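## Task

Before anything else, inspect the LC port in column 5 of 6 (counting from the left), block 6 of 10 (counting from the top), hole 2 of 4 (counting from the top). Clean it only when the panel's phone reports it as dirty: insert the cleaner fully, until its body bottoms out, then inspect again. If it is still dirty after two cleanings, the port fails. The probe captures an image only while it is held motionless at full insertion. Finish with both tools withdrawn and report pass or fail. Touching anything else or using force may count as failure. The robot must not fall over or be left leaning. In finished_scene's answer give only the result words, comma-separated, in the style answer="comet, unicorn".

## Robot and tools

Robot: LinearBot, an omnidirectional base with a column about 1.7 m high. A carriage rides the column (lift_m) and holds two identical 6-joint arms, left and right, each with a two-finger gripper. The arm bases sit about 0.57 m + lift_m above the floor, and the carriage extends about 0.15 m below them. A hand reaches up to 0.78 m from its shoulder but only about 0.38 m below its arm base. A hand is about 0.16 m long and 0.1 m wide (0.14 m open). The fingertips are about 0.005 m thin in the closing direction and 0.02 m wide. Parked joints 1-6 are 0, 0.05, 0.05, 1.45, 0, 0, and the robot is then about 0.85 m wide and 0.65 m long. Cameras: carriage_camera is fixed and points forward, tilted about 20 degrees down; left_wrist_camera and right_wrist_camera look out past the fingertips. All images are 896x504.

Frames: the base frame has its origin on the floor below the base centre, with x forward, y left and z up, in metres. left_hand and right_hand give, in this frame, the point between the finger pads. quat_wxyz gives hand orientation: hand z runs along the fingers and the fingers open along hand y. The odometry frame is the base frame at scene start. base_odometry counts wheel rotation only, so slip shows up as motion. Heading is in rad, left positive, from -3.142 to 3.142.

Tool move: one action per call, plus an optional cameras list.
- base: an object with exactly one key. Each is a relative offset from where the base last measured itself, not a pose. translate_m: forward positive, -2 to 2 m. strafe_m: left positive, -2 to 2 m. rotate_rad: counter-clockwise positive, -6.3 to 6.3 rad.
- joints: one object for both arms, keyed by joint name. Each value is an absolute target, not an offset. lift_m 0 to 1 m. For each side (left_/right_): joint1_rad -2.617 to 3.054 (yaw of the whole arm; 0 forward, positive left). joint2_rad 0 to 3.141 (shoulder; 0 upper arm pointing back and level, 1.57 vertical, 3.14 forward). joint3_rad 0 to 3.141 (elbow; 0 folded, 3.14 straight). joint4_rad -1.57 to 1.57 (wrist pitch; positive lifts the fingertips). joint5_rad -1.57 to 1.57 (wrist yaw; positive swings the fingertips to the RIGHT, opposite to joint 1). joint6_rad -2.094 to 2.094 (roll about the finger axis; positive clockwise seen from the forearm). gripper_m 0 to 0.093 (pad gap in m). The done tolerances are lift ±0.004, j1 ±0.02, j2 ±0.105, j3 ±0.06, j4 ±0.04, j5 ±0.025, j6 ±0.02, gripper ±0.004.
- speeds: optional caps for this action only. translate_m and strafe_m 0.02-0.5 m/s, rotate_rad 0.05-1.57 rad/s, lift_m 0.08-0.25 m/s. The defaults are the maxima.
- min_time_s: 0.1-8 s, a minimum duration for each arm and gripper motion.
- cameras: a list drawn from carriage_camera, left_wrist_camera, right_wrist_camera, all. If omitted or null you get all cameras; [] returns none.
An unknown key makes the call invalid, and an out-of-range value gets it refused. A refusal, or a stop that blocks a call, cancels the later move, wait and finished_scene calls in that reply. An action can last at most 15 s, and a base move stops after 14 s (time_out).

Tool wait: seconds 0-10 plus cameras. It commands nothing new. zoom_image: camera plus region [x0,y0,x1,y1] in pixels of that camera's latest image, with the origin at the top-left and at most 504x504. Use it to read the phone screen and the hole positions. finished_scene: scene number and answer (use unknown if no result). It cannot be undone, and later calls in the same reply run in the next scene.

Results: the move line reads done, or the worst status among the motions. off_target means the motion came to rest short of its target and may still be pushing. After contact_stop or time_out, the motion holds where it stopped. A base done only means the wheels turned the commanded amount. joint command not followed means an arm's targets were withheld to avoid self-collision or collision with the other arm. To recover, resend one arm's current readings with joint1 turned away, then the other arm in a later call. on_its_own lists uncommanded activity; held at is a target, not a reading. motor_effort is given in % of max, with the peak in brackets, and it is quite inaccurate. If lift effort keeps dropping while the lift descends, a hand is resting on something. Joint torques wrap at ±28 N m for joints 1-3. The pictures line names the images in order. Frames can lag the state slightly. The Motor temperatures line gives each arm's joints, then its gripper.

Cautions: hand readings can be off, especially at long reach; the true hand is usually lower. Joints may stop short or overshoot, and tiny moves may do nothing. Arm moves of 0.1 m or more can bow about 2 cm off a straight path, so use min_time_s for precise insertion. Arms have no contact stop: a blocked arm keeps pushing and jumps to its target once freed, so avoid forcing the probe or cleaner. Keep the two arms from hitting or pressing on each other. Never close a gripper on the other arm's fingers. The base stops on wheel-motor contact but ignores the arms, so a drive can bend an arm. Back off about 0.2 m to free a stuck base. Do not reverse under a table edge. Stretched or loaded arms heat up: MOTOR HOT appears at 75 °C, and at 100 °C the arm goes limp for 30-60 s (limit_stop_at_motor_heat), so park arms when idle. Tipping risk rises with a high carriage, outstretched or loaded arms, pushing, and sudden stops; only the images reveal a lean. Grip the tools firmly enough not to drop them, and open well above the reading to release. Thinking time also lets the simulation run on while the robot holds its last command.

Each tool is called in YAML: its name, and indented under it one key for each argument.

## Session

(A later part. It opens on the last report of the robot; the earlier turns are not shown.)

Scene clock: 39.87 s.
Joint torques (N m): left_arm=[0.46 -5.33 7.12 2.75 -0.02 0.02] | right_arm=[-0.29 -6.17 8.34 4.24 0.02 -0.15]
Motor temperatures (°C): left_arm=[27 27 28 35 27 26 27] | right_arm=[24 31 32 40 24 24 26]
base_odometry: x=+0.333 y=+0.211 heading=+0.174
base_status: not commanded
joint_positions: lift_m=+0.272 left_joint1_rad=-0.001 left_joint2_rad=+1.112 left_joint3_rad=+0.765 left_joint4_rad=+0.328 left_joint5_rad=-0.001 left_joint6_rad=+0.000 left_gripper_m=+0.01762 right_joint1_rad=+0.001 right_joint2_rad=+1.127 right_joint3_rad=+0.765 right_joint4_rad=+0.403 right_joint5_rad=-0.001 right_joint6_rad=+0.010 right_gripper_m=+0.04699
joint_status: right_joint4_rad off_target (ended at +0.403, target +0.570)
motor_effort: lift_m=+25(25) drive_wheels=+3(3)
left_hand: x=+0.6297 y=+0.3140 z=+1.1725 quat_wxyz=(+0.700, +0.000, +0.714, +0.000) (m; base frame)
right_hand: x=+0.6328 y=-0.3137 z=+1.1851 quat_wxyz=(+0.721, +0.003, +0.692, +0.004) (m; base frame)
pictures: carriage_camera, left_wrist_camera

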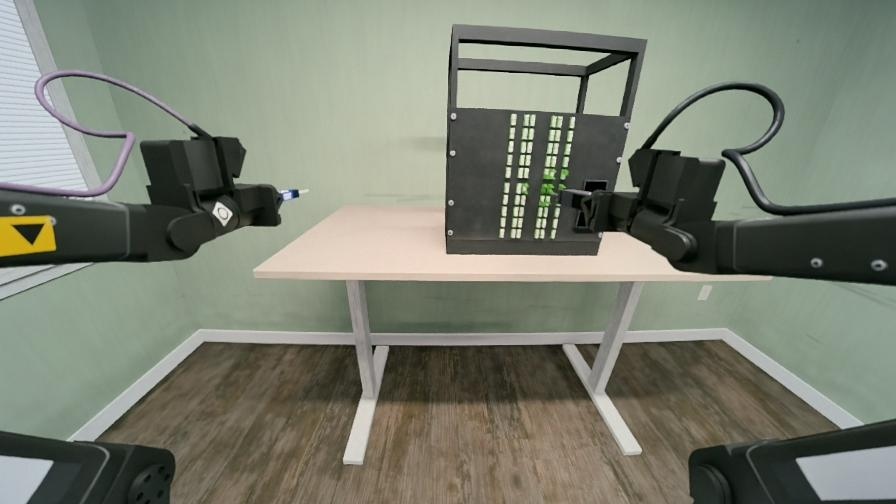

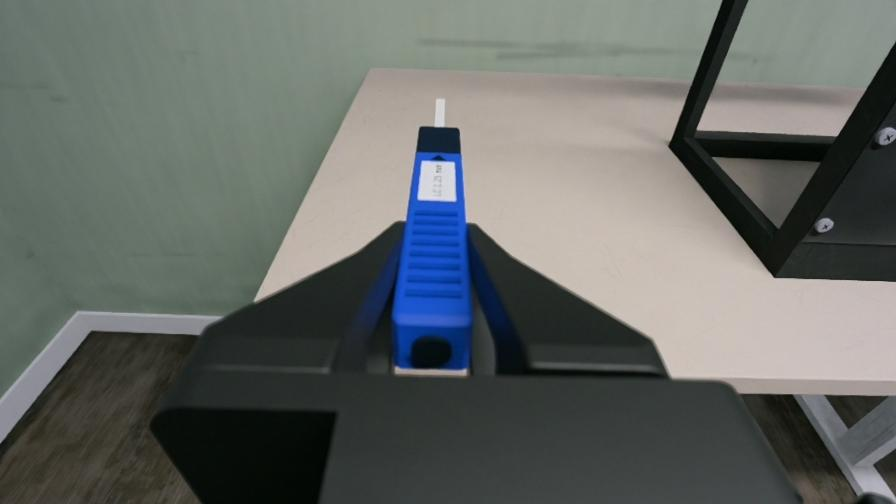

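move:
  base: {"translate_m": -0.03}
  speeds: {"translate_m": 0.03}
  cameras: ["right_wrist_camera"]

zoom_image:
  camera: "right_wrist_camera"
  region: [384, 20, 484, 120]

Scene clock: 41.53 s.
Joint torques (N m): left_arm=[0.36 -5.22 7.17 2.72 -0.08 0.03] | right_arm=[-0.31 -6.24 8.31 3.35 0.02 -0.16]
Motor temperatures (°C): left_arm=[27 27 28 35 27 26 27] | right_arm=[24 32 32 41 24 24 26]
move: done
base_odometry: x=+0.303 y=+0.205 heading=+0.173
base_status: done
joint_positions: lift_m=+0.272 left_joint1_rad=-0.001 left_joint2_rad=+1.112 left_joint3_rad=+0.765 left_joint4_rad=+0.328 left_joint5_rad=-0.001 left_joint6_rad=+0.000 left_gripper_m=+0.01762 right_joint1_rad=+0.001 right_joint2_rad=+1.127 right_joint3_rad=+0.765 right_joint4_rad=+0.475 right_joint5_rad=-0.001 right_joint6_rad=+0.010 right_gripper_m=+0.04699
joint_status: not commanded
on_its_own: right_joint4_rad moved +0.072 toward your old target +0.570
motor_effort: lift_m=+25(26) drive_wheels=+4(10)
left_hand: x=+0.6297 y=+0.3140 z=+1.1725 quat_wxyz=(+0.700, +0.000, +0.714, +0.000) (m; base frame)
right_hand: x=+0.6315 y=-0.3137 z=+1.2028 quat_wxyz=(+0.746, +0.003, +0.666, +0.005) (m; base frame)
pictures: right_wrist_camera

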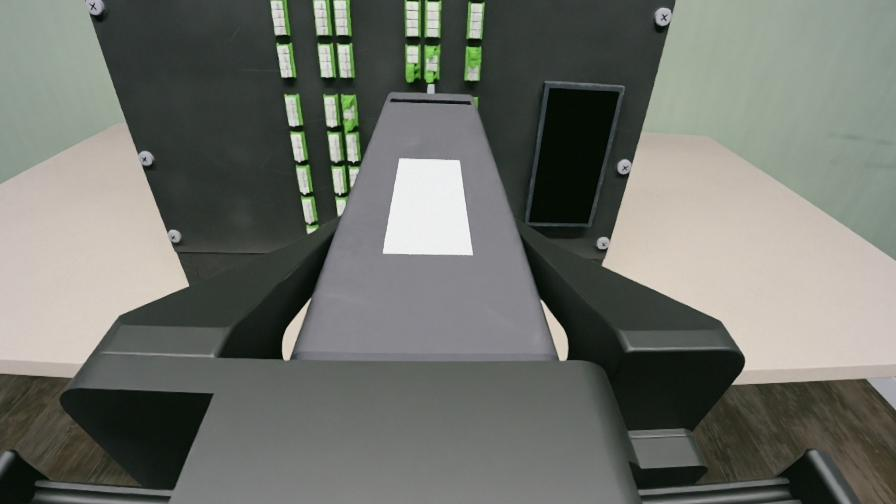

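Scaled by 5.040.

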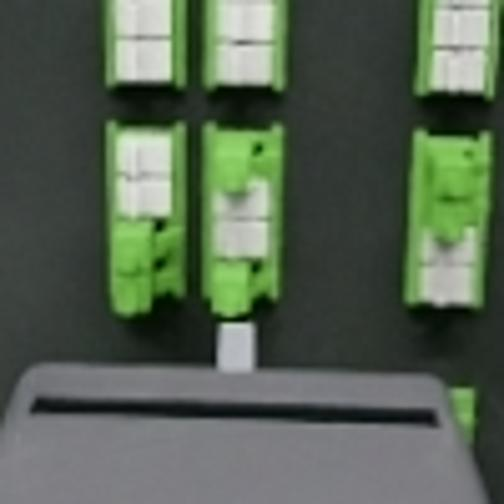

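move:
  joints: {"right_joint4_rad": 0.45}
  cameras: []

wait:
  seconds: 0.3
  cameras: ["right_wrist_camera"]

Scene clock: 43.37 s.
Joint torques (N m): left_arm=[0.12 -5.15 6.97 2.76 -0.06 0] | right_arm=[-0.28 -6.2 8.32 3.1 0.01 -0.15]
Motor temperatures (°C): left_arm=[27 27 28 35 27 26 27] | right_arm=[24 32 32 41 24 24 26]
move: off_target
base_odometry: x=+0.303 y=+0.205 heading=+0.173
base_status: not commanded
joint_positions: lift_m=+0.272 left_joint1_rad=-0.001 left_joint2_rad=+1.112 left_joint3_rad=+0.765 left_joint4_rad=+0.328 left_joint5_rad=-0.001 left_joint6_rad=+0.000 left_gripper_m=+0.01762 right_joint1_rad=+0.001 right_joint2_rad=+1.127 right_joint3_rad=+0.765 right_joint4_rad=+0.386 right_joint5_rad=-0.001 right_joint6_rad=+0.010 right_gripper_m=+0.04699
joint_status: right_joint4_rad off_target (ended at +0.386, target +0.450)
motor_effort: lift_m=+25(26) drive_wheels=+4(4)
left_hand: x=+0.6297 y=+0.3140 z=+1.1725 quat_wxyz=(+0.700, +0.000, +0.714, +0.000) (m; base frame)
right_hand: x=+0.6330 y=-0.3137 z=+1.1809 quat_wxyz=(+0.715, +0.003, +0.699, +0.004) (m; base frame)
pictures: none
No camera images: "cameras" was empty.

Scene clock: 43.67 s.
Joint torques (N m): left_arm=[0.27 -5.24 7.15 2.74 -0.1 0.03] | right_arm=[-0.31 -6.22 8.34 3.12 0.02 -0.15]
Motor temperatures (°C): left_arm=[27 27 28 35 27 26 27] | right_arm=[24 32 32 41 24 24 26]
base_odometry: x=+0.303 y=+0.205 heading=+0.173
base_status: not commanded
joint_positions: lift_m=+0.272 left_joint1_rad=-0.001 left_joint2_rad=+1.112 left_joint3_rad=+0.765 left_joint4_rad=+0.328 left_joint5_rad=-0.001 left_joint6_rad=+0.000 left_gripper_m=+0.01762 right_joint1_rad=+0.001 right_joint2_rad=+1.127 right_joint3_rad=+0.765 right_joint4_rad=+0.385 right_joint5_rad=-0.001 right_joint6_rad=+0.010 right_gripper_m=+0.04699
joint_status: right_joint4_rad off_target (ended at +0.386, target +0.450)
motor_effort: lift_m=+25(26) drive_wheels=+4(4)
left_hand: x=+0.6297 y=+0.3140 z=+1.1725 quat_wxyz=(+0.700, +0.000, +0.714, +0.000) (m; base frame)
right_hand: x=+0.6330 y=-0.3137 z=+1.1807 quat_wxyz=(+0.715, +0.003, +0.699, +0.004) (m; base frame)
wait: 0.30 s; at rest by 0.27 s
pictures: right_wrist_camera

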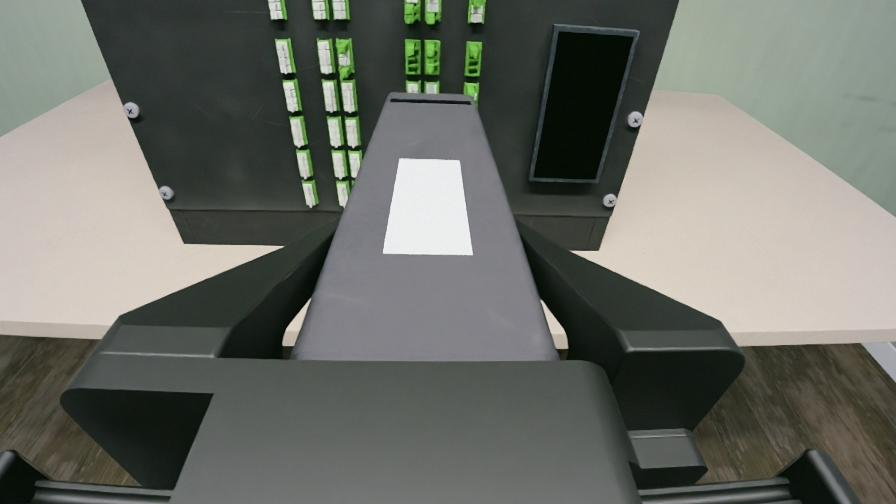

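move:
  joints: {"right_joint4_rad": 0.545}
  cameras: []

wait:
  seconds: 0.3
  cameras: ["right_wrist_camera"]

zoom_image:
  camera: "right_wrist_camera"
  region: [384, 20, 484, 120]

Scene clock: 44.67 s.
Joint torques (N m): left_arm=[0.31 -4.96 7.19 2.75 -0.1 0.03] | right_arm=[-0.29 -6.19 8.28 3.48 0.02 -0.15]
Motor temperatures (°C): left_arm=[27 28 29 35 27 26 27] | right_arm=[24 32 32 41 24 24 26]
move: off_target
base_odometry: x=+0.303 y=+0.205 heading=+0.173
base_status: not commanded
joint_positions: lift_m=+0.272 left_joint1_rad=-0.001 left_joint2_rad=+1.112 left_joint3_rad=+0.765 left_joint4_rad=+0.328 left_joint5_rad=-0.001 left_joint6_rad=+0.000 left_gripper_m=+0.01762 right_joint1_rad=+0.001 right_joint2_rad=+1.127 right_joint3_rad=+0.765 right_joint4_rad=+0.444 right_joint5_rad=-0.001 right_joint6_rad=+0.010 right_gripper_m=+0.04699
joint_status: right_joint4_rad off_target (ended at +0.444, target +0.545)
motor_effort: lift_m=+25(26) drive_wheels=+4(4)
left_hand: x=+0.6297 y=+0.3140 z=+1.1725 quat_wxyz=(+0.700, +0.000, +0.714, +0.000) (m; base frame)
right_hand: x=+0.6322 y=-0.3137 z=+1.1952 quat_wxyz=(+0.736, +0.003, +0.677, +0.005) (m; base frame)
pictures: none
No camera images: "cameras" was empty.

Scene clock: 44.97 s.
Joint torques (N m): left_arm=[0.31 -5.19 7.08 2.69 -0.06 0.03] | right_arm=[-0.27 -6.17 8.28 3.47 0.02 -0.16]
Motor temperatures (°C): left_arm=[27 28 29 35 27 26 27] | right_arm=[24 32 32 41 24 24 26]
base_odometry: x=+0.303 y=+0.205 heading=+0.173
base_status: not commanded
joint_positions: lift_m=+0.272 left_joint1_rad=-0.001 left_joint2_rad=+1.112 left_joint3_rad=+0.765 left_joint4_rad=+0.328 left_joint5_rad=-0.001 left_joint6_rad=+0.000 left_gripper_m=+0.01762 right_joint1_rad=+0.001 right_joint2_rad=+1.127 right_joint3_rad=+0.765 right_joint4_rad=+0.445 right_joint5_rad=-0.001 right_joint6_rad=+0.010 right_gripper_m=+0.04699
joint_status: right_joint4_rad off_target (ended at +0.444, target +0.545)
motor_effort: lift_m=+25(26) drive_wheels=+4(4)
left_hand: x=+0.6297 y=+0.3140 z=+1.1725 quat_wxyz=(+0.700, +0.000, +0.714, +0.000) (m; base frame)
right_hand: x=+0.6322 y=-0.3137 z=+1.1953 quat_wxyz=(+0.736, +0.003, +0.677, +0.005) (m; base frame)
wait: 0.30 s; at rest by 0.27 s
pictures: right_wrist_camera

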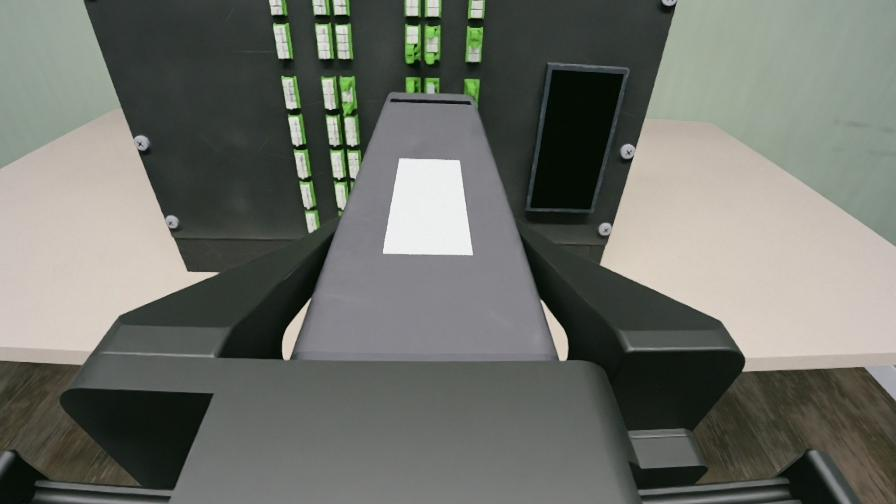

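Scaled by 5.040.

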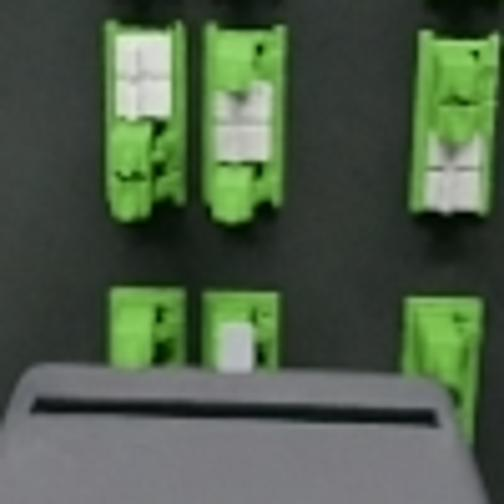

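move:
  joints: {"right_joint4_rad": 0.56, "lift_m": 0.260}
  cameras: []

move:
  base: {"translate_m": 0.01}
  speeds: {"translate_m": 0.03}
  cameras: []

wait:
  seconds: 0.3
  cameras: ["right_wrist_camera"]

zoom_image:
  camera: "right_wrist_camera"
  region: [404, 44, 468, 108]

Scene clock: 45.87 s.
Joint torques (N m): left_arm=[0.29 -5.19 7.42 2.8 -0.08 0.04] | right_arm=[-0.29 -6.05 8.34 3.36 0.01 -0.16]
Motor temperatures (°C): left_arm=[27 28 29 35 27 26 27] | right_arm=[24 32 32 40 24 24 26]
move: off_target
base_odometry: x=+0.303 y=+0.205 heading=+0.173
base_status: not commanded
joint_positions: lift_m=+0.260 left_joint1_rad=-0.001 left_joint2_rad=+1.112 left_joint3_rad=+0.763 left_joint4_rad=+0.324 left_joint5_rad=-0.001 left_joint6_rad=+0.000 left_gripper_m=+0.01762 right_joint1_rad=+0.001 right_joint2_rad=+1.127 right_joint3_rad=+0.765 right_joint4_rad=+0.470 right_joint5_rad=-0.001 right_joint6_rad=+0.010 right_gripper_m=+0.04699
joint_status: right_joint4_rad off_target (ended at +0.469, target +0.560); the others done
motor_effort: lift_m=+22(23) drive_wheels=-4(5)
left_hand: x=+0.6296 y=+0.3140 z=+1.1590 quat_wxyz=(+0.698, +0.000, +0.716, +0.000) (m; base frame)
right_hand: x=+0.6315 y=-0.3137 z=+1.1899 quat_wxyz=(+0.744, +0.003, +0.668, +0.005) (m; base frame)
pictures: none
No camera images: "cameras" was empty.

Scene clock: 46.70 s.
Joint torques (N m): left_arm=[0.38 -5.12 7.32 2.81 -0.04 0.01] | right_arm=[-0.18 -6.11 8.35 3.31 0.02 -0.16]
Motor temperatures (°C): left_arm=[27 28 29 35 27 26 27] | right_arm=[24 32 33 40 24 24 26]
move: done
base_odometry: x=+0.313 y=+0.207 heading=+0.173
base_status: done
joint_positions: lift_m=+0.260 left_joint1_rad=-0.001 left_joint2_rad=+1.112 left_joint3_rad=+0.763 left_joint4_rad=+0.324 left_joint5_rad=-0.001 left_joint6_rad=+0.000 left_gripper_m=+0.01762 right_joint1_rad=+0.001 right_joint2_rad=+1.126 right_joint3_rad=+0.765 right_joint4_rad=+0.475 right_joint5_rad=-0.001 right_joint6_rad=+0.010 right_gripper_m=+0.04699
joint_status: not commanded
motor_effort: lift_m=+22(23) drive_wheels=-1(11)
left_hand: x=+0.6296 y=+0.3140 z=+1.1590 quat_wxyz=(+0.698, +0.000, +0.716, +0.000) (m; base frame)
right_hand: x=+0.6312 y=-0.3137 z=+1.1915 quat_wxyz=(+0.746, +0.003, +0.666, +0.005) (m; base frame)
pictures: none
No camera images: "cameras" was empty.

Scene clock: 47.00 s.
Joint torques (N m): left_arm=[0.47 -5.03 7.39 2.83 -0.09 0] | right_arm=[-0.34 -6.02 8.21 3.3 0.02 -0.17]
Motor temperatures (°C): left_arm=[27 28 29 35 27 26 27] | right_arm=[24 32 33 40 24 24 26]
base_odometry: x=+0.313 y=+0.207 heading=+0.173
base_status: done
joint_positions: lift_m=+0.260 left_joint1_rad=-0.001 left_joint2_rad=+1.112 left_joint3_rad=+0.763 left_joint4_rad=+0.324 left_joint5_rad=-0.001 left_joint6_rad=+0.000 left_gripper_m=+0.01762 right_joint1_rad=+0.001 right_joint2_rad=+1.126 right_joint3_rad=+0.765 right_joint4_rad=+0.475 right_joint5_rad=-0.001 right_joint6_rad=+0.010 right_gripper_m=+0.04699
joint_status: not commanded
motor_effort: lift_m=+22(23) drive_wheels=+0(11)
left_hand: x=+0.6296 y=+0.3140 z=+1.1590 quat_wxyz=(+0.698, +0.000, +0.716, +0.000) (m; base frame)
right_hand: x=+0.6312 y=-0.3137 z=+1.1916 quat_wxyz=(+0.746, +0.003, +0.666, +0.005) (m; base frame)
wait: 0.30 s; at rest by 0.27 s
pictures: right_wrist_camera

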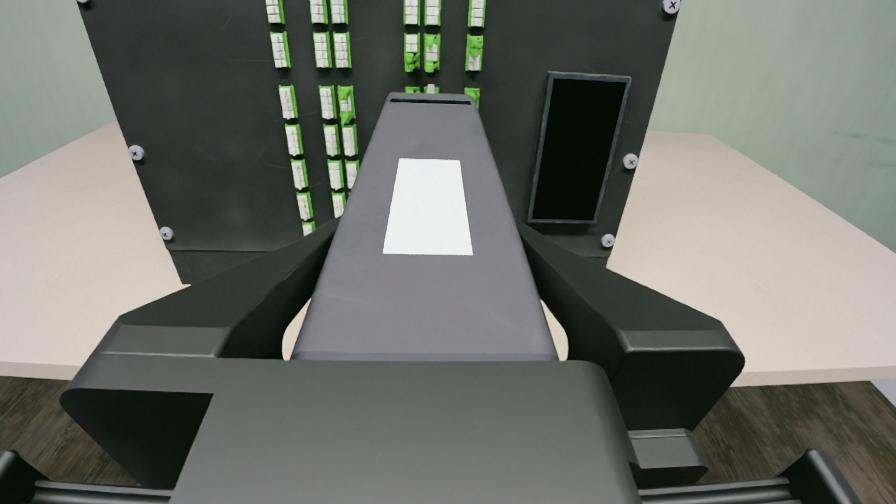

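Scaled by 7.875.

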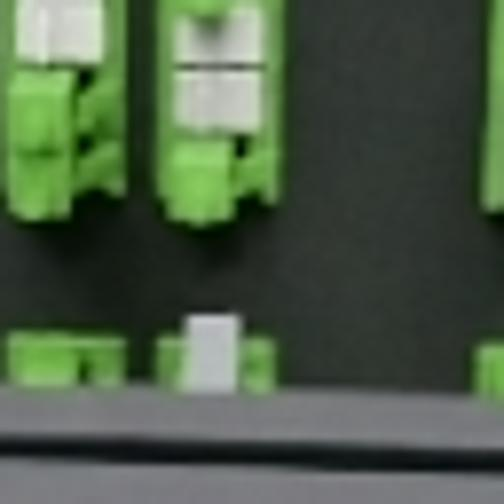

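move:
  joints: {"right_joint4_rad": 0.54, "lift_m": 0.250}
  cameras: []

wait:
  seconds: 0.3
  cameras: ["right_wrist_camera"]

zoom_image:
  camera: "right_wrist_camera"
  region: [404, 44, 468, 108]

Scene clock: 47.87 s.
Joint torques (N m): left_arm=[0.23 -5.26 7.32 2.82 -0.1 -0.02] | right_arm=[-0.31 -5.82 8.43 3.26 0.02 -0.17]
Motor temperatures (°C): left_arm=[27 28 29 35 27 26 27] | right_arm=[24 32 33 40 24 24 26]
move: off_target
base_odometry: x=+0.313 y=+0.207 heading=+0.173
base_status: not commanded
joint_positions: lift_m=+0.250 left_joint1_rad=-0.001 left_joint2_rad=+1.111 left_joint3_rad=+0.762 left_joint4_rad=+0.322 left_joint5_rad=-0.001 left_joint6_rad=+0.000 left_gripper_m=+0.01762 right_joint1_rad=+0.001 right_joint2_rad=+1.124 right_joint3_rad=+0.765 right_joint4_rad=+0.459 right_joint5_rad=-0.001 right_joint6_rad=+0.010 right_gripper_m=+0.04699
joint_status: right_joint4_rad off_target (ended at +0.459, target +0.540); the others done
motor_effort: lift_m=+22(23) drive_wheels=+1(2)
left_hand: x=+0.6295 y=+0.3140 z=+1.1479 quat_wxyz=(+0.697, +0.000, +0.717, +0.000) (m; base frame)
right_hand: x=+0.6312 y=-0.3137 z=+1.1782 quat_wxyz=(+0.741, +0.003, +0.671, +0.005) (m; base frame)
pictures: none
No camera images: "cameras" was empty.

Scene clock: 48.17 s.
Joint torques (N m): left_arm=[0.28 -5.01 7.41 2.79 -0.11 0.02] | right_arm=[-0.27 -5.9 8.32 3.28 0.02 -0.17]
Motor temperatures (°C): left_arm=[27 28 29 35 27 26 27] | right_arm=[24 32 33 40 24 24 26]
base_odometry: x=+0.313 y=+0.207 heading=+0.173
base_status: not commanded
joint_positions: lift_m=+0.250 left_joint1_rad=-0.001 left_joint2_rad=+1.111 left_joint3_rad=+0.762 left_joint4_rad=+0.322 left_joint5_rad=-0.001 left_joint6_rad=+0.000 left_gripper_m=+0.01762 right_joint1_rad=+0.001 right_joint2_rad=+1.124 right_joint3_rad=+0.765 right_joint4_rad=+0.459 right_joint5_rad=-0.001 right_joint6_rad=+0.010 right_gripper_m=+0.04699
joint_status: right_joint4_rad off_target (ended at +0.459, target +0.540); the others done
motor_effort: lift_m=+22(23) drive_wheels=+1(2)
left_hand: x=+0.6295 y=+0.3140 z=+1.1479 quat_wxyz=(+0.697, +0.000, +0.717, +0.000) (m; base frame)
right_hand: x=+0.6312 y=-0.3137 z=+1.1782 quat_wxyz=(+0.741, +0.003, +0.671, +0.005) (m; base frame)
wait: 0.30 s; at rest by 0.27 s
pictures: right_wrist_camera

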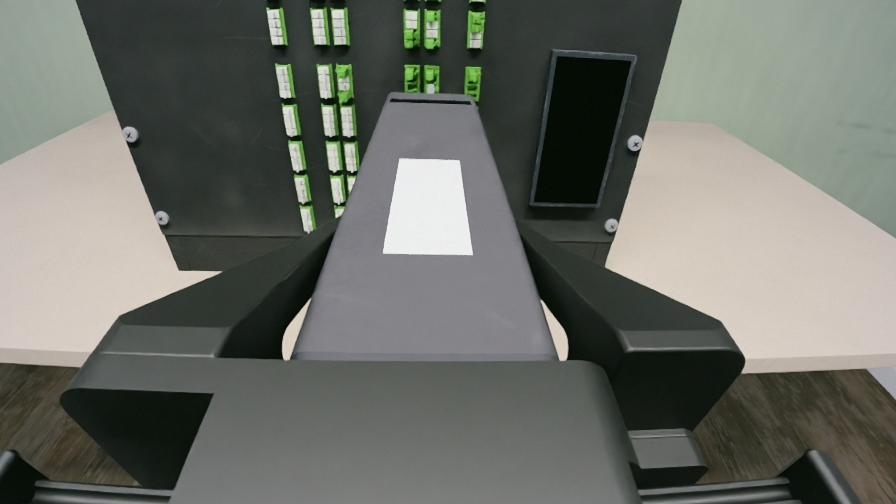

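Scaled by 7.875.

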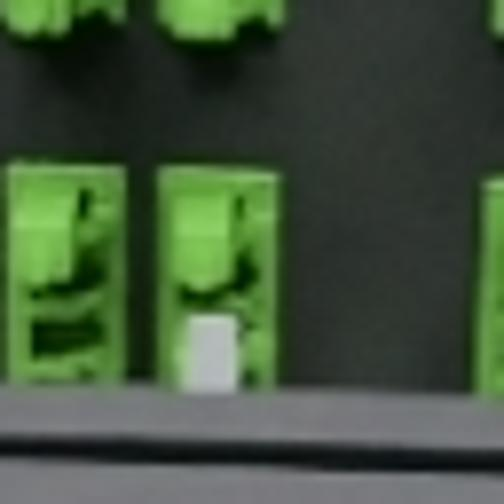

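move:
  base: {"translate_m": 0.008}
  speeds: {"translate_m": 0.03}
  cameras: []

wait:
  seconds: 0.3
  cameras: ["right_wrist_camera"]

zoom_image:
  camera: "right_wrist_camera"
  region: [404, 44, 468, 108]

Scene clock: 49.13 s.
Joint torques (N m): left_arm=[0.21 -4.89 7.39 2.82 -0.07 -0.02] | right_arm=[-0.29 -6.02 8.28 3.27 0.02 -0.16]
Motor temperatures (°C): left_arm=[27 28 29 35 27 26 27] | right_arm=[24 32 33 41 24 24 26]
move: done
base_odometry: x=+0.321 y=+0.209 heading=+0.173
base_status: done
joint_positions: lift_m=+0.250 left_joint1_rad=-0.001 left_joint2_rad=+1.111 left_joint3_rad=+0.762 left_joint4_rad=+0.322 left_joint5_rad=-0.001 left_joint6_rad=+0.000 left_gripper_m=+0.01762 right_joint1_rad=+0.001 right_joint2_rad=+1.124 right_joint3_rad=+0.765 right_joint4_rad=+0.458 right_joint5_rad=-0.001 right_joint6_rad=+0.010 right_gripper_m=+0.04699
joint_status: not commanded
motor_effort: lift_m=+23(23) drive_wheels=-1(9)
left_hand: x=+0.6295 y=+0.3140 z=+1.1479 quat_wxyz=(+0.697, +0.000, +0.717, +0.000) (m; base frame)
right_hand: x=+0.6312 y=-0.3137 z=+1.1781 quat_wxyz=(+0.741, +0.003, +0.671, +0.005) (m; base frame)
pictures: none
No camera images: "cameras" was empty.

Scene clock: 49.43 s.
Joint torques (N m): left_arm=[0.16 -5.31 7.31 2.75 -0.06 0.03] | right_arm=[-0.31 -5.93 8.24 3.27 0.02 -0.16]
Motor temperatures (°C): left_arm=[27 28 29 35 27 26 27] | right_arm=[24 32 33 41 24 24 26]
base_odometry: x=+0.321 y=+0.209 heading=+0.173
base_status: done
joint_positions: lift_m=+0.250 left_joint1_rad=-0.001 left_joint2_rad=+1.111 left_joint3_rad=+0.762 left_joint4_rad=+0.322 left_joint5_rad=-0.001 left_joint6_rad=+0.000 left_gripper_m=+0.01762 right_joint1_rad=+0.001 right_joint2_rad=+1.124 right_joint3_rad=+0.765 right_joint4_rad=+0.458 right_joint5_rad=-0.001 right_joint6_rad=+0.010 right_gripper_m=+0.04699
joint_status: not commanded
motor_effort: lift_m=+23(23) drive_wheels=+1(9)
left_hand: x=+0.6295 y=+0.3140 z=+1.1479 quat_wxyz=(+0.697, +0.000, +0.717, +0.000) (m; base frame)
right_hand: x=+0.6312 y=-0.3137 z=+1.1781 quat_wxyz=(+0.741, +0.003, +0.671, +0.005) (m; base frame)
wait: 0.30 s; at rest by 0.27 s
pictures: right_wrist_camera

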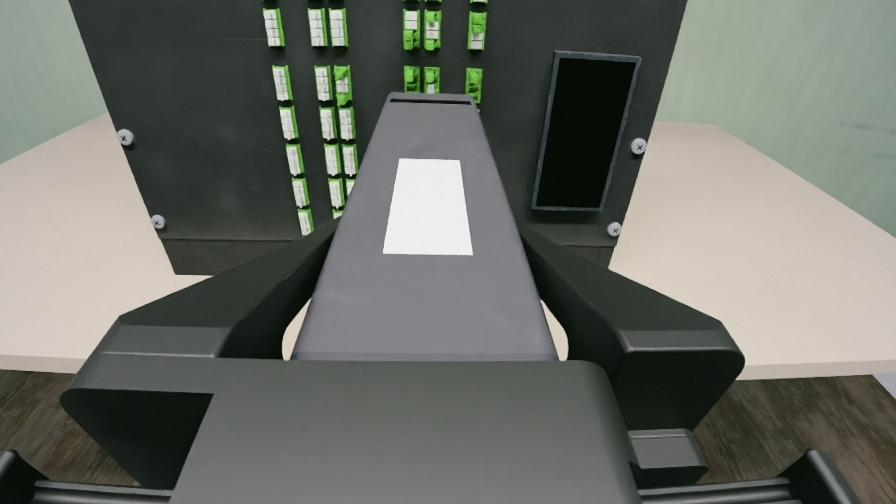

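Scaled by 7.875.

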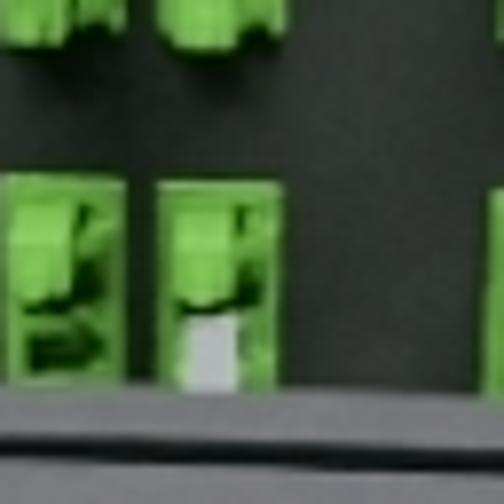

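move:
  base: {"translate_m": 0.005}
  speeds: {"translate_m": 0.03}
  cameras: []

wait:
  seconds: 0.3
  cameras: ["right_wrist_camera"]

zoom_image:
  camera: "right_wrist_camera"
  region: [408, 60, 448, 100]

Scene clock: 50.40 s.
Joint torques (N m): left_arm=[0.46 -4.9 7.39 2.73 -0.1 0.02] | right_arm=[-0.31 -5.82 8.35 3.27 0.02 -0.15]
Motor temperatures (°C): left_arm=[27 28 29 35 27 26 27] | right_arm=[24 32 33 41 24 24 26]
move: done
base_odometry: x=+0.326 y=+0.210 heading=+0.174
base_status: done
joint_positions: lift_m=+0.250 left_joint1_rad=-0.001 left_joint2_rad=+1.111 left_joint3_rad=+0.762 left_joint4_rad=+0.322 left_joint5_rad=-0.001 left_joint6_rad=+0.000 left_gripper_m=+0.01762 right_joint1_rad=+0.001 right_joint2_rad=+1.124 right_joint3_rad=+0.765 right_joint4_rad=+0.458 right_joint5_rad=-0.001 right_joint6_rad=+0.010 right_gripper_m=+0.04699
joint_status: not commanded
motor_effort: lift_m=+23(23) drive_wheels=-1(9)
left_hand: x=+0.6295 y=+0.3140 z=+1.1479 quat_wxyz=(+0.697, +0.000, +0.717, +0.000) (m; base frame)
right_hand: x=+0.6312 y=-0.3137 z=+1.1781 quat_wxyz=(+0.741, +0.003, +0.671, +0.005) (m; base frame)
pictures: none
No camera images: "cameras" was empty.

Scene clock: 50.70 s.
Joint torques (N m): left_arm=[0.25 -5.07 7.3 2.82 -0.13 0.01] | right_arm=[-0.27 -5.89 8.4 3.25 0.02 -0.16]
Motor temperatures (°C): left_arm=[27 28 29 35 27 26 27] | right_arm=[24 32 33 41 24 24 26]
base_odometry: x=+0.326 y=+0.210 heading=+0.174
base_status: done
joint_positions: lift_m=+0.250 left_joint1_rad=-0.001 left_joint2_rad=+1.111 left_joint3_rad=+0.762 left_joint4_rad=+0.322 left_joint5_rad=-0.001 left_joint6_rad=+0.000 left_gripper_m=+0.01762 right_joint1_rad=+0.001 right_joint2_rad=+1.124 right_joint3_rad=+0.765 right_joint4_rad=+0.458 right_joint5_rad=-0.001 right_joint6_rad=+0.010 right_gripper_m=+0.04699
joint_status: not commanded
motor_effort: lift_m=+23(23) drive_wheels=+1(9)
left_hand: x=+0.6295 y=+0.3140 z=+1.1479 quat_wxyz=(+0.697, +0.000, +0.717, +0.000) (m; base frame)
right_hand: x=+0.6312 y=-0.3137 z=+1.1781 quat_wxyz=(+0.741, +0.003, +0.671, +0.005) (m; base frame)
wait: 0.30 s; at rest by 0.27 s
pictures: right_wrist_camera

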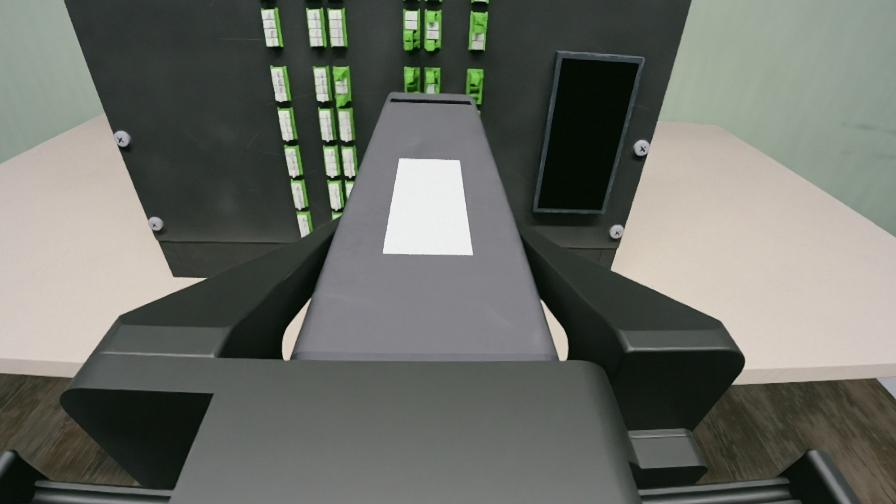

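Scaled by 12.600.

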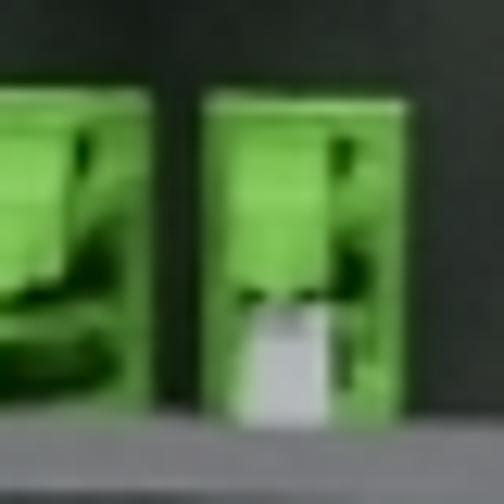

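move:
  base: {"translate_m": -0.006}
  speeds: {"translate_m": 0.03}
  cameras: []

move:
  base: {"strafe_m": 0.003}
  joints: {"lift_m": 0.2495}
  speeds: {"strafe_m": 0.03}
  cameras: []

move:
  base: {"translate_m": 0.006}
  speeds: {"translate_m": 0.03}
  cameras: []

wait:
  seconds: 0.3
  cameras: ["right_wrist_camera"]

zoom_image:
  camera: "right_wrist_camera"
  region: [408, 60, 448, 100]

Scene clock: 51.67 s.
Joint torques (N m): left_arm=[0.39 -5.18 7.43 2.8 -0.06 0.04] | right_arm=[-0.28 -5.97 8.35 3.29 0.02 -0.16]
Motor temperatures (°C): left_arm=[27 28 29 35 27 26 27] | right_arm=[24 32 33 41 24 24 26]
move: done
base_odometry: x=+0.320 y=+0.208 heading=+0.174
base_status: done
joint_positions: lift_m=+0.250 left_joint1_rad=-0.001 left_joint2_rad=+1.111 left_joint3_rad=+0.762 left_joint4_rad=+0.322 left_joint5_rad=-0.001 left_joint6_rad=+0.000 left_gripper_m=+0.01762 right_joint1_rad=+0.001 right_joint2_rad=+1.124 right_joint3_rad=+0.765 right_joint4_rad=+0.458 right_joint5_rad=-0.001 right_joint6_rad=+0.010 right_gripper_m=+0.04699
joint_status: not commanded
motor_effort: lift_m=+22(23) drive_wheels=+1(9)
left_hand: x=+0.6295 y=+0.3140 z=+1.1479 quat_wxyz=(+0.697, +0.000, +0.717, +0.000) (m; base frame)
right_hand: x=+0.6312 y=-0.3137 z=+1.1781 quat_wxyz=(+0.741, +0.003, +0.671, +0.005) (m; base frame)
pictures: none
No camera images: "cameras" was empty.

Scene clock: 52.20 s.
Joint torques (N m): left_arm=[0.4 -5.26 7.47 2.78 -0.06 -0.01] | right_arm=[-0.18 -6.02 8.27 3.29 0.02 -0.16]
Motor temperatures (°C): left_arm=[27 28 29 35 27 26 27] | right_arm=[24 32 33 41 24 24 27]
move: done
base_odometry: x=+0.319 y=+0.211 heading=+0.173
base_status: done
joint_positions: lift_m=+0.250 left_joint1_rad=-0.001 left_joint2_rad=+1.111 left_joint3_rad=+0.762 left_joint4_rad=+0.322 left_joint5_rad=-0.001 left_joint6_rad=+0.000 left_gripper_m=+0.01762 right_joint1_rad=+0.001 right_joint2_rad=+1.124 right_joint3_rad=+0.765 right_joint4_rad=+0.458 right_joint5_rad=-0.001 right_joint6_rad=+0.010 right_gripper_m=+0.04699
joint_status: all done
motor_effort: lift_m=+21(21) drive_wheels=+6(8)
left_hand: x=+0.6295 y=+0.3141 z=+1.1477 quat_wxyz=(+0.697, +0.000, +0.717, +0.000) (m; base frame)
right_hand: x=+0.6312 y=-0.3137 z=+1.1778 quat_wxyz=(+0.741, +0.003, +0.671, +0.005) (m; base frame)
pictures: none
No camera images: "cameras" was empty.

Scene clock: 52.80 s.
Joint torques (N m): left_arm=[0.23 -5.08 7.35 2.78 -0.06 0] | right_arm=[-0.36 -5.96 8.31 3.25 0.03 -0.16]
Motor temperatures (°C): left_arm=[27 28 29 35 27 26 27] | right_arm=[24 32 33 41 24 24 27]
move: done
base_odometry: x=+0.325 y=+0.212 heading=+0.173
base_status: done
joint_positions: lift_m=+0.250 left_joint1_rad=-0.001 left_joint2_rad=+1.111 left_joint3_rad=+0.762 left_joint4_rad=+0.323 left_joint5_rad=-0.001 left_joint6_rad=+0.000 left_gripper_m=+0.01762 right_joint1_rad=+0.001 right_joint2_rad=+1.124 right_joint3_rad=+0.765 right_joint4_rad=+0.458 right_joint5_rad=-0.001 right_joint6_rad=+0.010 right_gripper_m=+0.04699
joint_status: not commanded
motor_effort: lift_m=+21(21) drive_wheels=-2(13)
left_hand: x=+0.6295 y=+0.3141 z=+1.1479 quat_wxyz=(+0.698, +0.000, +0.716, +0.000) (m; base frame)
right_hand: x=+0.6312 y=-0.3138 z=+1.1778 quat_wxyz=(+0.741, +0.003, +0.671, +0.004) (m; base frame)
pictures: none
No camera images: "cameras" was empty.

Scene clock: 53.10 s.
Joint torques (N m): left_arm=[0.42 -5.07 7.34 2.81 -0.06 -0.02] | right_arm=[-0.36 -5.87 8.34 3.26 0.02 -0.16]
Motor temperatures (°C): left_arm=[27 28 29 35 27 26 27] | right_arm=[24 32 33 41 24 24 27]
base_odometry: x=+0.325 y=+0.212 heading=+0.173
base_status: done
joint_positions: lift_m=+0.250 left_joint1_rad=-0.001 left_joint2_rad=+1.111 left_joint3_rad=+0.762 left_joint4_rad=+0.323 left_joint5_rad=-0.001 left_joint6_rad=+0.000 left_gripper_m=+0.01762 right_joint1_rad=+0.001 right_joint2_rad=+1.124 right_joint3_rad=+0.765 right_joint4_rad=+0.458 right_joint5_rad=-0.001 right_joint6_rad=+0.010 right_gripper_m=+0.04699
joint_status: not commanded
motor_effort: lift_m=+21(21) drive_wheels=-2(13)
left_hand: x=+0.6295 y=+0.3141 z=+1.1479 quat_wxyz=(+0.698, +0.000, +0.716, +0.000) (m; base frame)
right_hand: x=+0.6312 y=-0.3138 z=+1.1778 quat_wxyz=(+0.741, +0.003, +0.671, +0.004) (m; base frame)
wait: 0.30 s; at rest by 0.27 s
pictures: right_wrist_camera

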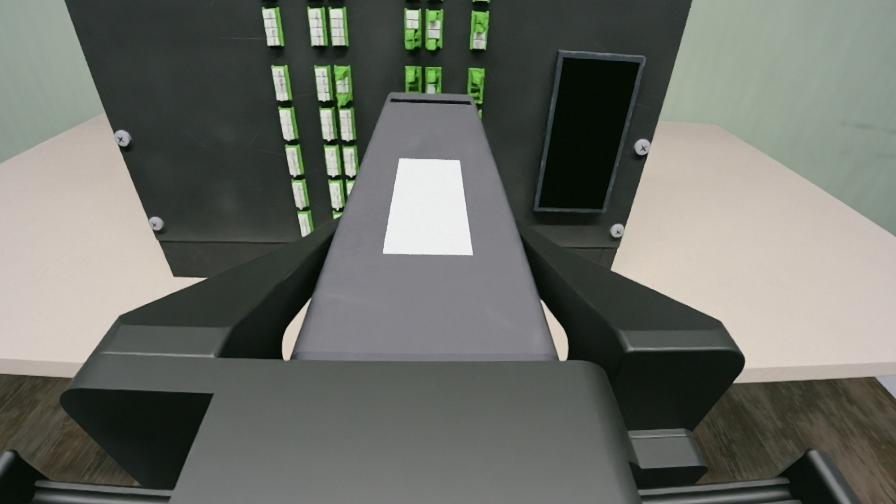

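Scaled by 12.600.

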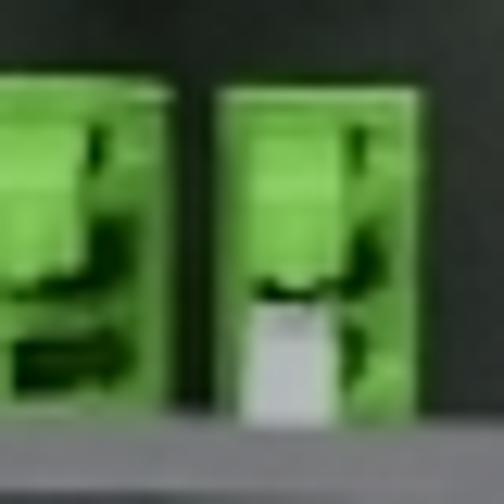

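move:
  base: {"translate_m": 0.004}
  speeds: {"translate_m": 0.02}
  cameras: []

wait:
  seconds: 0.3
  cameras: ["right_wrist_camera"]

zoom_image:
  camera: "right_wrist_camera"
  region: [408, 60, 448, 100]

Scene clock: 53.87 s.
Joint torques (N m): left_arm=[0.42 -5.41 7.49 2.78 -0.08 0.03] | right_arm=[-0.38 -5.87 8.29 3.26 0.02 -0.16]
Motor temperatures (°C): left_arm=[27 28 30 35 27 26 27] | right_arm=[24 32 33 41 24 24 27]
move: done
base_odometry: x=+0.329 y=+0.213 heading=+0.173
base_status: done
joint_positions: lift_m=+0.250 left_joint1_rad=-0.001 left_joint2_rad=+1.111 left_joint3_rad=+0.762 left_joint4_rad=+0.323 left_joint5_rad=-0.001 left_joint6_rad=+0.000 left_gripper_m=+0.01762 right_joint1_rad=+0.001 right_joint2_rad=+1.124 right_joint3_rad=+0.765 right_joint4_rad=+0.458 right_joint5_rad=-0.001 right_joint6_rad=+0.010 right_gripper_m=+0.04699
joint_status: not commanded
motor_effort: lift_m=+21(21) drive_wheels=-1(8)
left_hand: x=+0.6295 y=+0.3141 z=+1.1479 quat_wxyz=(+0.698, +0.000, +0.716, +0.000) (m; base frame)
right_hand: x=+0.6312 y=-0.3138 z=+1.1778 quat_wxyz=(+0.741, +0.003, +0.671, +0.004) (m; base frame)
pictures: none
No camera images: "cameras" was empty.

Scene clock: 54.17 s.
Joint torques (N m): left_arm=[0.31 -5.11 7.36 2.74 -0.08 0.04] | right_arm=[-0.28 -5.85 8.29 3.26 0.01 -0.16]
Motor temperatures (°C): left_arm=[27 28 30 35 27 26 27] | right_arm=[24 32 33 41 24 24 27]
base_odometry: x=+0.329 y=+0.213 heading=+0.173
base_status: done
joint_positions: lift_m=+0.250 left_joint1_rad=-0.001 left_joint2_rad=+1.111 left_joint3_rad=+0.762 left_joint4_rad=+0.323 left_joint5_rad=-0.001 left_joint6_rad=+0.000 left_gripper_m=+0.01762 right_joint1_rad=+0.001 right_joint2_rad=+1.124 right_joint3_rad=+0.765 right_joint4_rad=+0.458 right_joint5_rad=-0.001 right_joint6_rad=+0.010 right_gripper_m=+0.04699
joint_status: not commanded
motor_effort: lift_m=+21(21) drive_wheels=-1(8)
left_hand: x=+0.6295 y=+0.3141 z=+1.1479 quat_wxyz=(+0.698, +0.000, +0.716, +0.000) (m; base frame)
right_hand: x=+0.6312 y=-0.3138 z=+1.1778 quat_wxyz=(+0.741, +0.003, +0.671, +0.004) (m; base frame)
wait: 0.30 s; at rest by 0.27 s
pictures: right_wrist_camera

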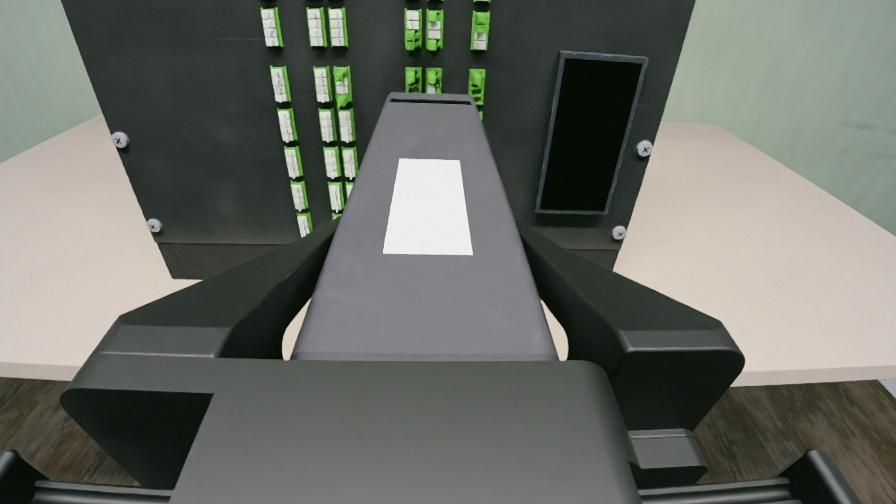

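Scaled by 12.600.

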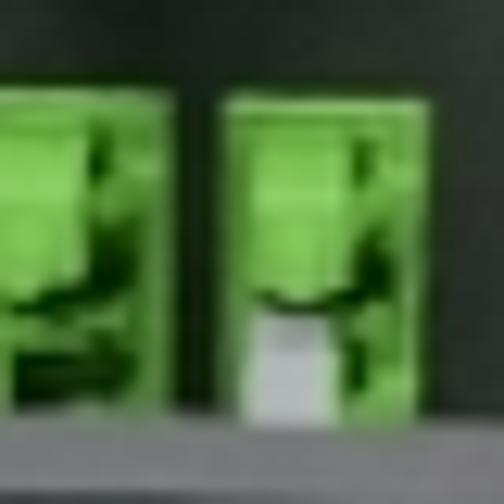

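move:
  base: {"translate_m": 0.004}
  speeds: {"translate_m": 0.02}
  cameras: []

wait:
  seconds: 0.3
  cameras: ["right_wrist_camera"]

zoom_image:
  camera: "right_wrist_camera"
  region: [408, 60, 448, 100]

Scene clock: 54.90 s.
Joint torques (N m): left_arm=[0.21 -5.15 7.42 2.79 -0.08 0.06] | right_arm=[-0.25 -5.85 8.28 3.28 0.01 -0.15]
Motor temperatures (°C): left_arm=[27 28 30 35 27 26 27] | right_arm=[24 32 33 41 24 24 27]
move: done
base_odometry: x=+0.333 y=+0.214 heading=+0.173
base_status: done
joint_positions: lift_m=+0.250 left_joint1_rad=-0.001 left_joint2_rad=+1.111 left_joint3_rad=+0.762 left_joint4_rad=+0.323 left_joint5_rad=-0.001 left_joint6_rad=+0.000 left_gripper_m=+0.01762 right_joint1_rad=+0.001 right_joint2_rad=+1.124 right_joint3_rad=+0.765 right_joint4_rad=+0.458 right_joint5_rad=-0.001 right_joint6_rad=+0.010 right_gripper_m=+0.04699
joint_status: not commanded
motor_effort: lift_m=+21(21) drive_wheels=-3(7)
left_hand: x=+0.6295 y=+0.3141 z=+1.1479 quat_wxyz=(+0.698, +0.000, +0.716, +0.000) (m; base frame)
right_hand: x=+0.6312 y=-0.3138 z=+1.1778 quat_wxyz=(+0.741, +0.003, +0.671, +0.004) (m; base frame)
pictures: none
No camera images: "cameras" was empty.

Scene clock: 55.20 s.
Joint torques (N m): left_arm=[0.13 -5.14 7.53 2.8 -0.08 -0.01] | right_arm=[-0.25 -5.86 8.27 3.25 0.02 -0.16]
Motor temperatures (°C): left_arm=[27 28 30 35 27 26 27] | right_arm=[24 32 33 41 24 24 27]
base_odometry: x=+0.333 y=+0.214 heading=+0.173
base_status: done
joint_positions: lift_m=+0.250 left_joint1_rad=-0.001 left_joint2_rad=+1.111 left_joint3_rad=+0.762 left_joint4_rad=+0.323 left_joint5_rad=-0.001 left_joint6_rad=+0.000 left_gripper_m=+0.01762 right_joint1_rad=+0.001 right_joint2_rad=+1.124 right_joint3_rad=+0.765 right_joint4_rad=+0.458 right_joint5_rad=-0.001 right_joint6_rad=+0.010 right_gripper_m=+0.04699
joint_status: not commanded
motor_effort: lift_m=+21(21) drive_wheels=-2(7)
left_hand: x=+0.6295 y=+0.3141 z=+1.1479 quat_wxyz=(+0.698, +0.000, +0.716, +0.000) (m; base frame)
right_hand: x=+0.6312 y=-0.3138 z=+1.1778 quat_wxyz=(+0.741, +0.003, +0.671, +0.004) (m; base frame)
wait: 0.30 s; at rest by 0.27 s
pictures: right_wrist_camera

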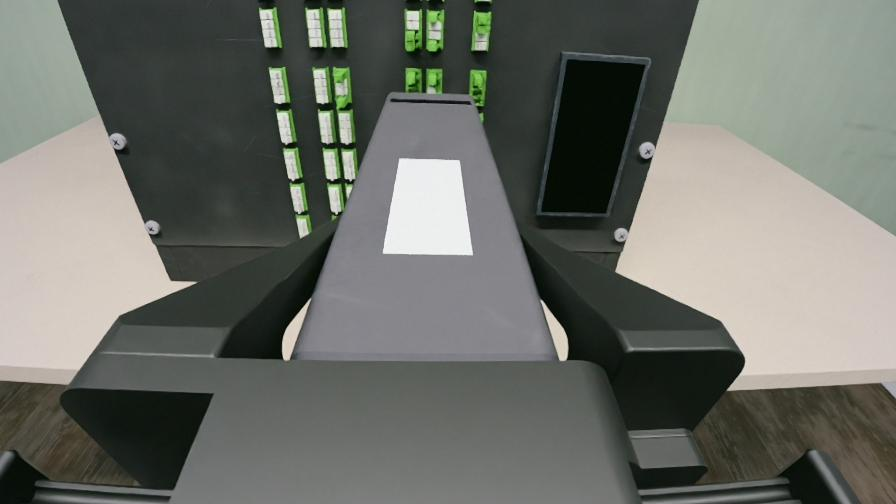

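Scaled by 12.600.

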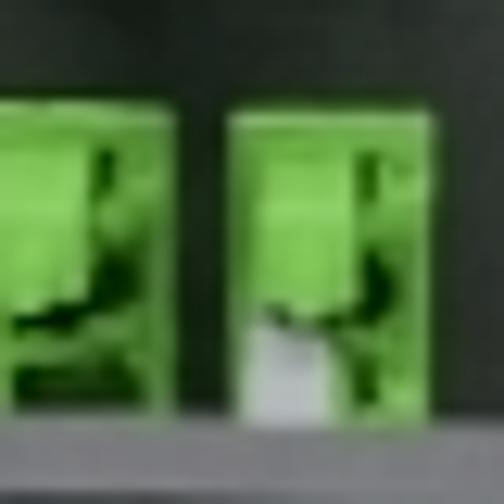

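move:
  base: {"translate_m": 0.003}
  speeds: {"translate_m": 0.02}
  cameras: []

wait:
  seconds: 0.3
  cameras: ["right_wrist_camera"]

zoom_image:
  camera: "right_wrist_camera"
  region: [408, 60, 448, 100]

Scene clock: 56.03 s.
Joint torques (N m): left_arm=[0.27 -5.19 7.28 2.74 -0.05 0.01] | right_arm=[-0.39 -5.76 8.18 3.29 0.02 -0.17]
Motor temperatures (°C): left_arm=[27 28 30 35 27 26 27] | right_arm=[24 32 33 41 24 24 27]
move: done
base_odometry: x=+0.336 y=+0.215 heading=+0.173
base_status: done
joint_positions: lift_m=+0.250 left_joint1_rad=-0.001 left_joint2_rad=+1.111 left_joint3_rad=+0.762 left_joint4_rad=+0.324 left_joint5_rad=-0.001 left_joint6_rad=+0.000 left_gripper_m=+0.01762 right_joint1_rad=+0.001 right_joint2_rad=+1.124 right_joint3_rad=+0.765 right_joint4_rad=+0.458 right_joint5_rad=-0.001 right_joint6_rad=+0.010 right_gripper_m=+0.04699
joint_status: not commanded
motor_effort: lift_m=+21(21) drive_wheels=-2(10)
left_hand: x=+0.6295 y=+0.3141 z=+1.1481 quat_wxyz=(+0.698, +0.000, +0.716, +0.000) (m; base frame)
right_hand: x=+0.6312 y=-0.3138 z=+1.1778 quat_wxyz=(+0.741, +0.003, +0.671, +0.004) (m; base frame)
pictures: none
No camera images: "cameras" was empty.

Scene clock: 56.33 s.
Joint torques (N m): left_arm=[0.21 -5.35 7.15 2.83 0 0.06] | right_arm=[-0.29 -5.89 8.29 3.27 0.01 -0.16]
Motor temperatures (°C): left_arm=[27 28 30 35 27 26 27] | right_arm=[24 32 33 41 24 24 27]
base_odometry: x=+0.336 y=+0.215 heading=+0.173
base_status: done
joint_positions: lift_m=+0.250 left_joint1_rad=-0.001 left_joint2_rad=+1.111 left_joint3_rad=+0.762 left_joint4_rad=+0.324 left_joint5_rad=-0.001 left_joint6_rad=+0.000 left_gripper_m=+0.01762 right_joint1_rad=+0.001 right_joint2_rad=+1.124 right_joint3_rad=+0.765 right_joint4_rad=+0.458 right_joint5_rad=-0.001 right_joint6_rad=+0.010 right_gripper_m=+0.04699
joint_status: not commanded
motor_effort: lift_m=+21(21) drive_wheels=+2(10)
left_hand: x=+0.6295 y=+0.3141 z=+1.1481 quat_wxyz=(+0.698, +0.000, +0.716, +0.000) (m; base frame)
right_hand: x=+0.6312 y=-0.3138 z=+1.1778 quat_wxyz=(+0.741, +0.003, +0.671, +0.004) (m; base frame)
wait: 0.30 s; at rest by 0.27 s
pictures: right_wrist_camera

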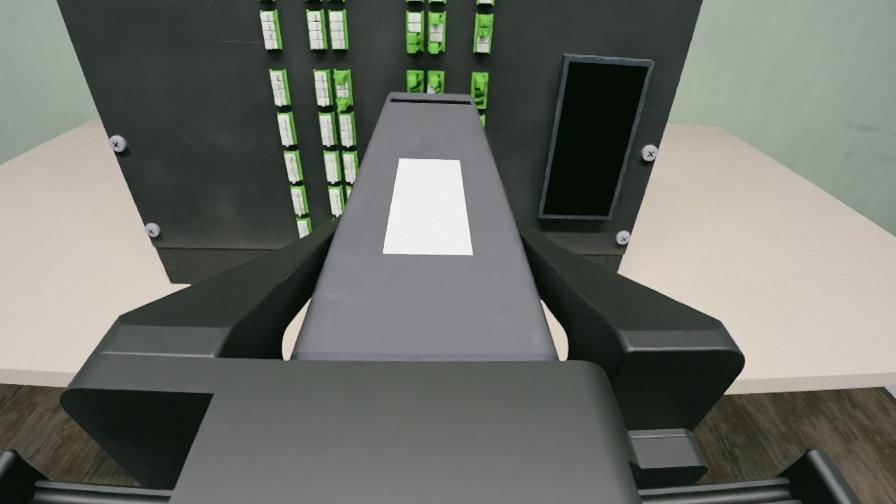

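Scaled by 12.600.

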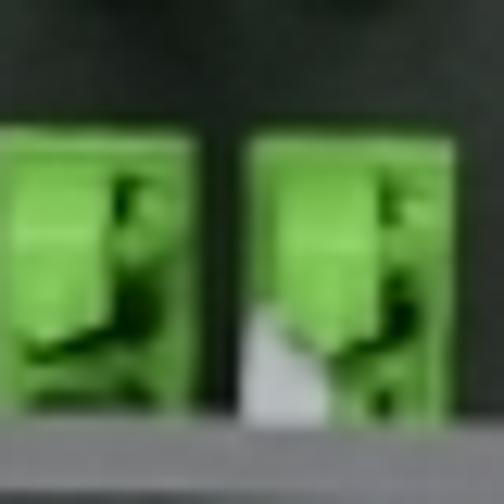

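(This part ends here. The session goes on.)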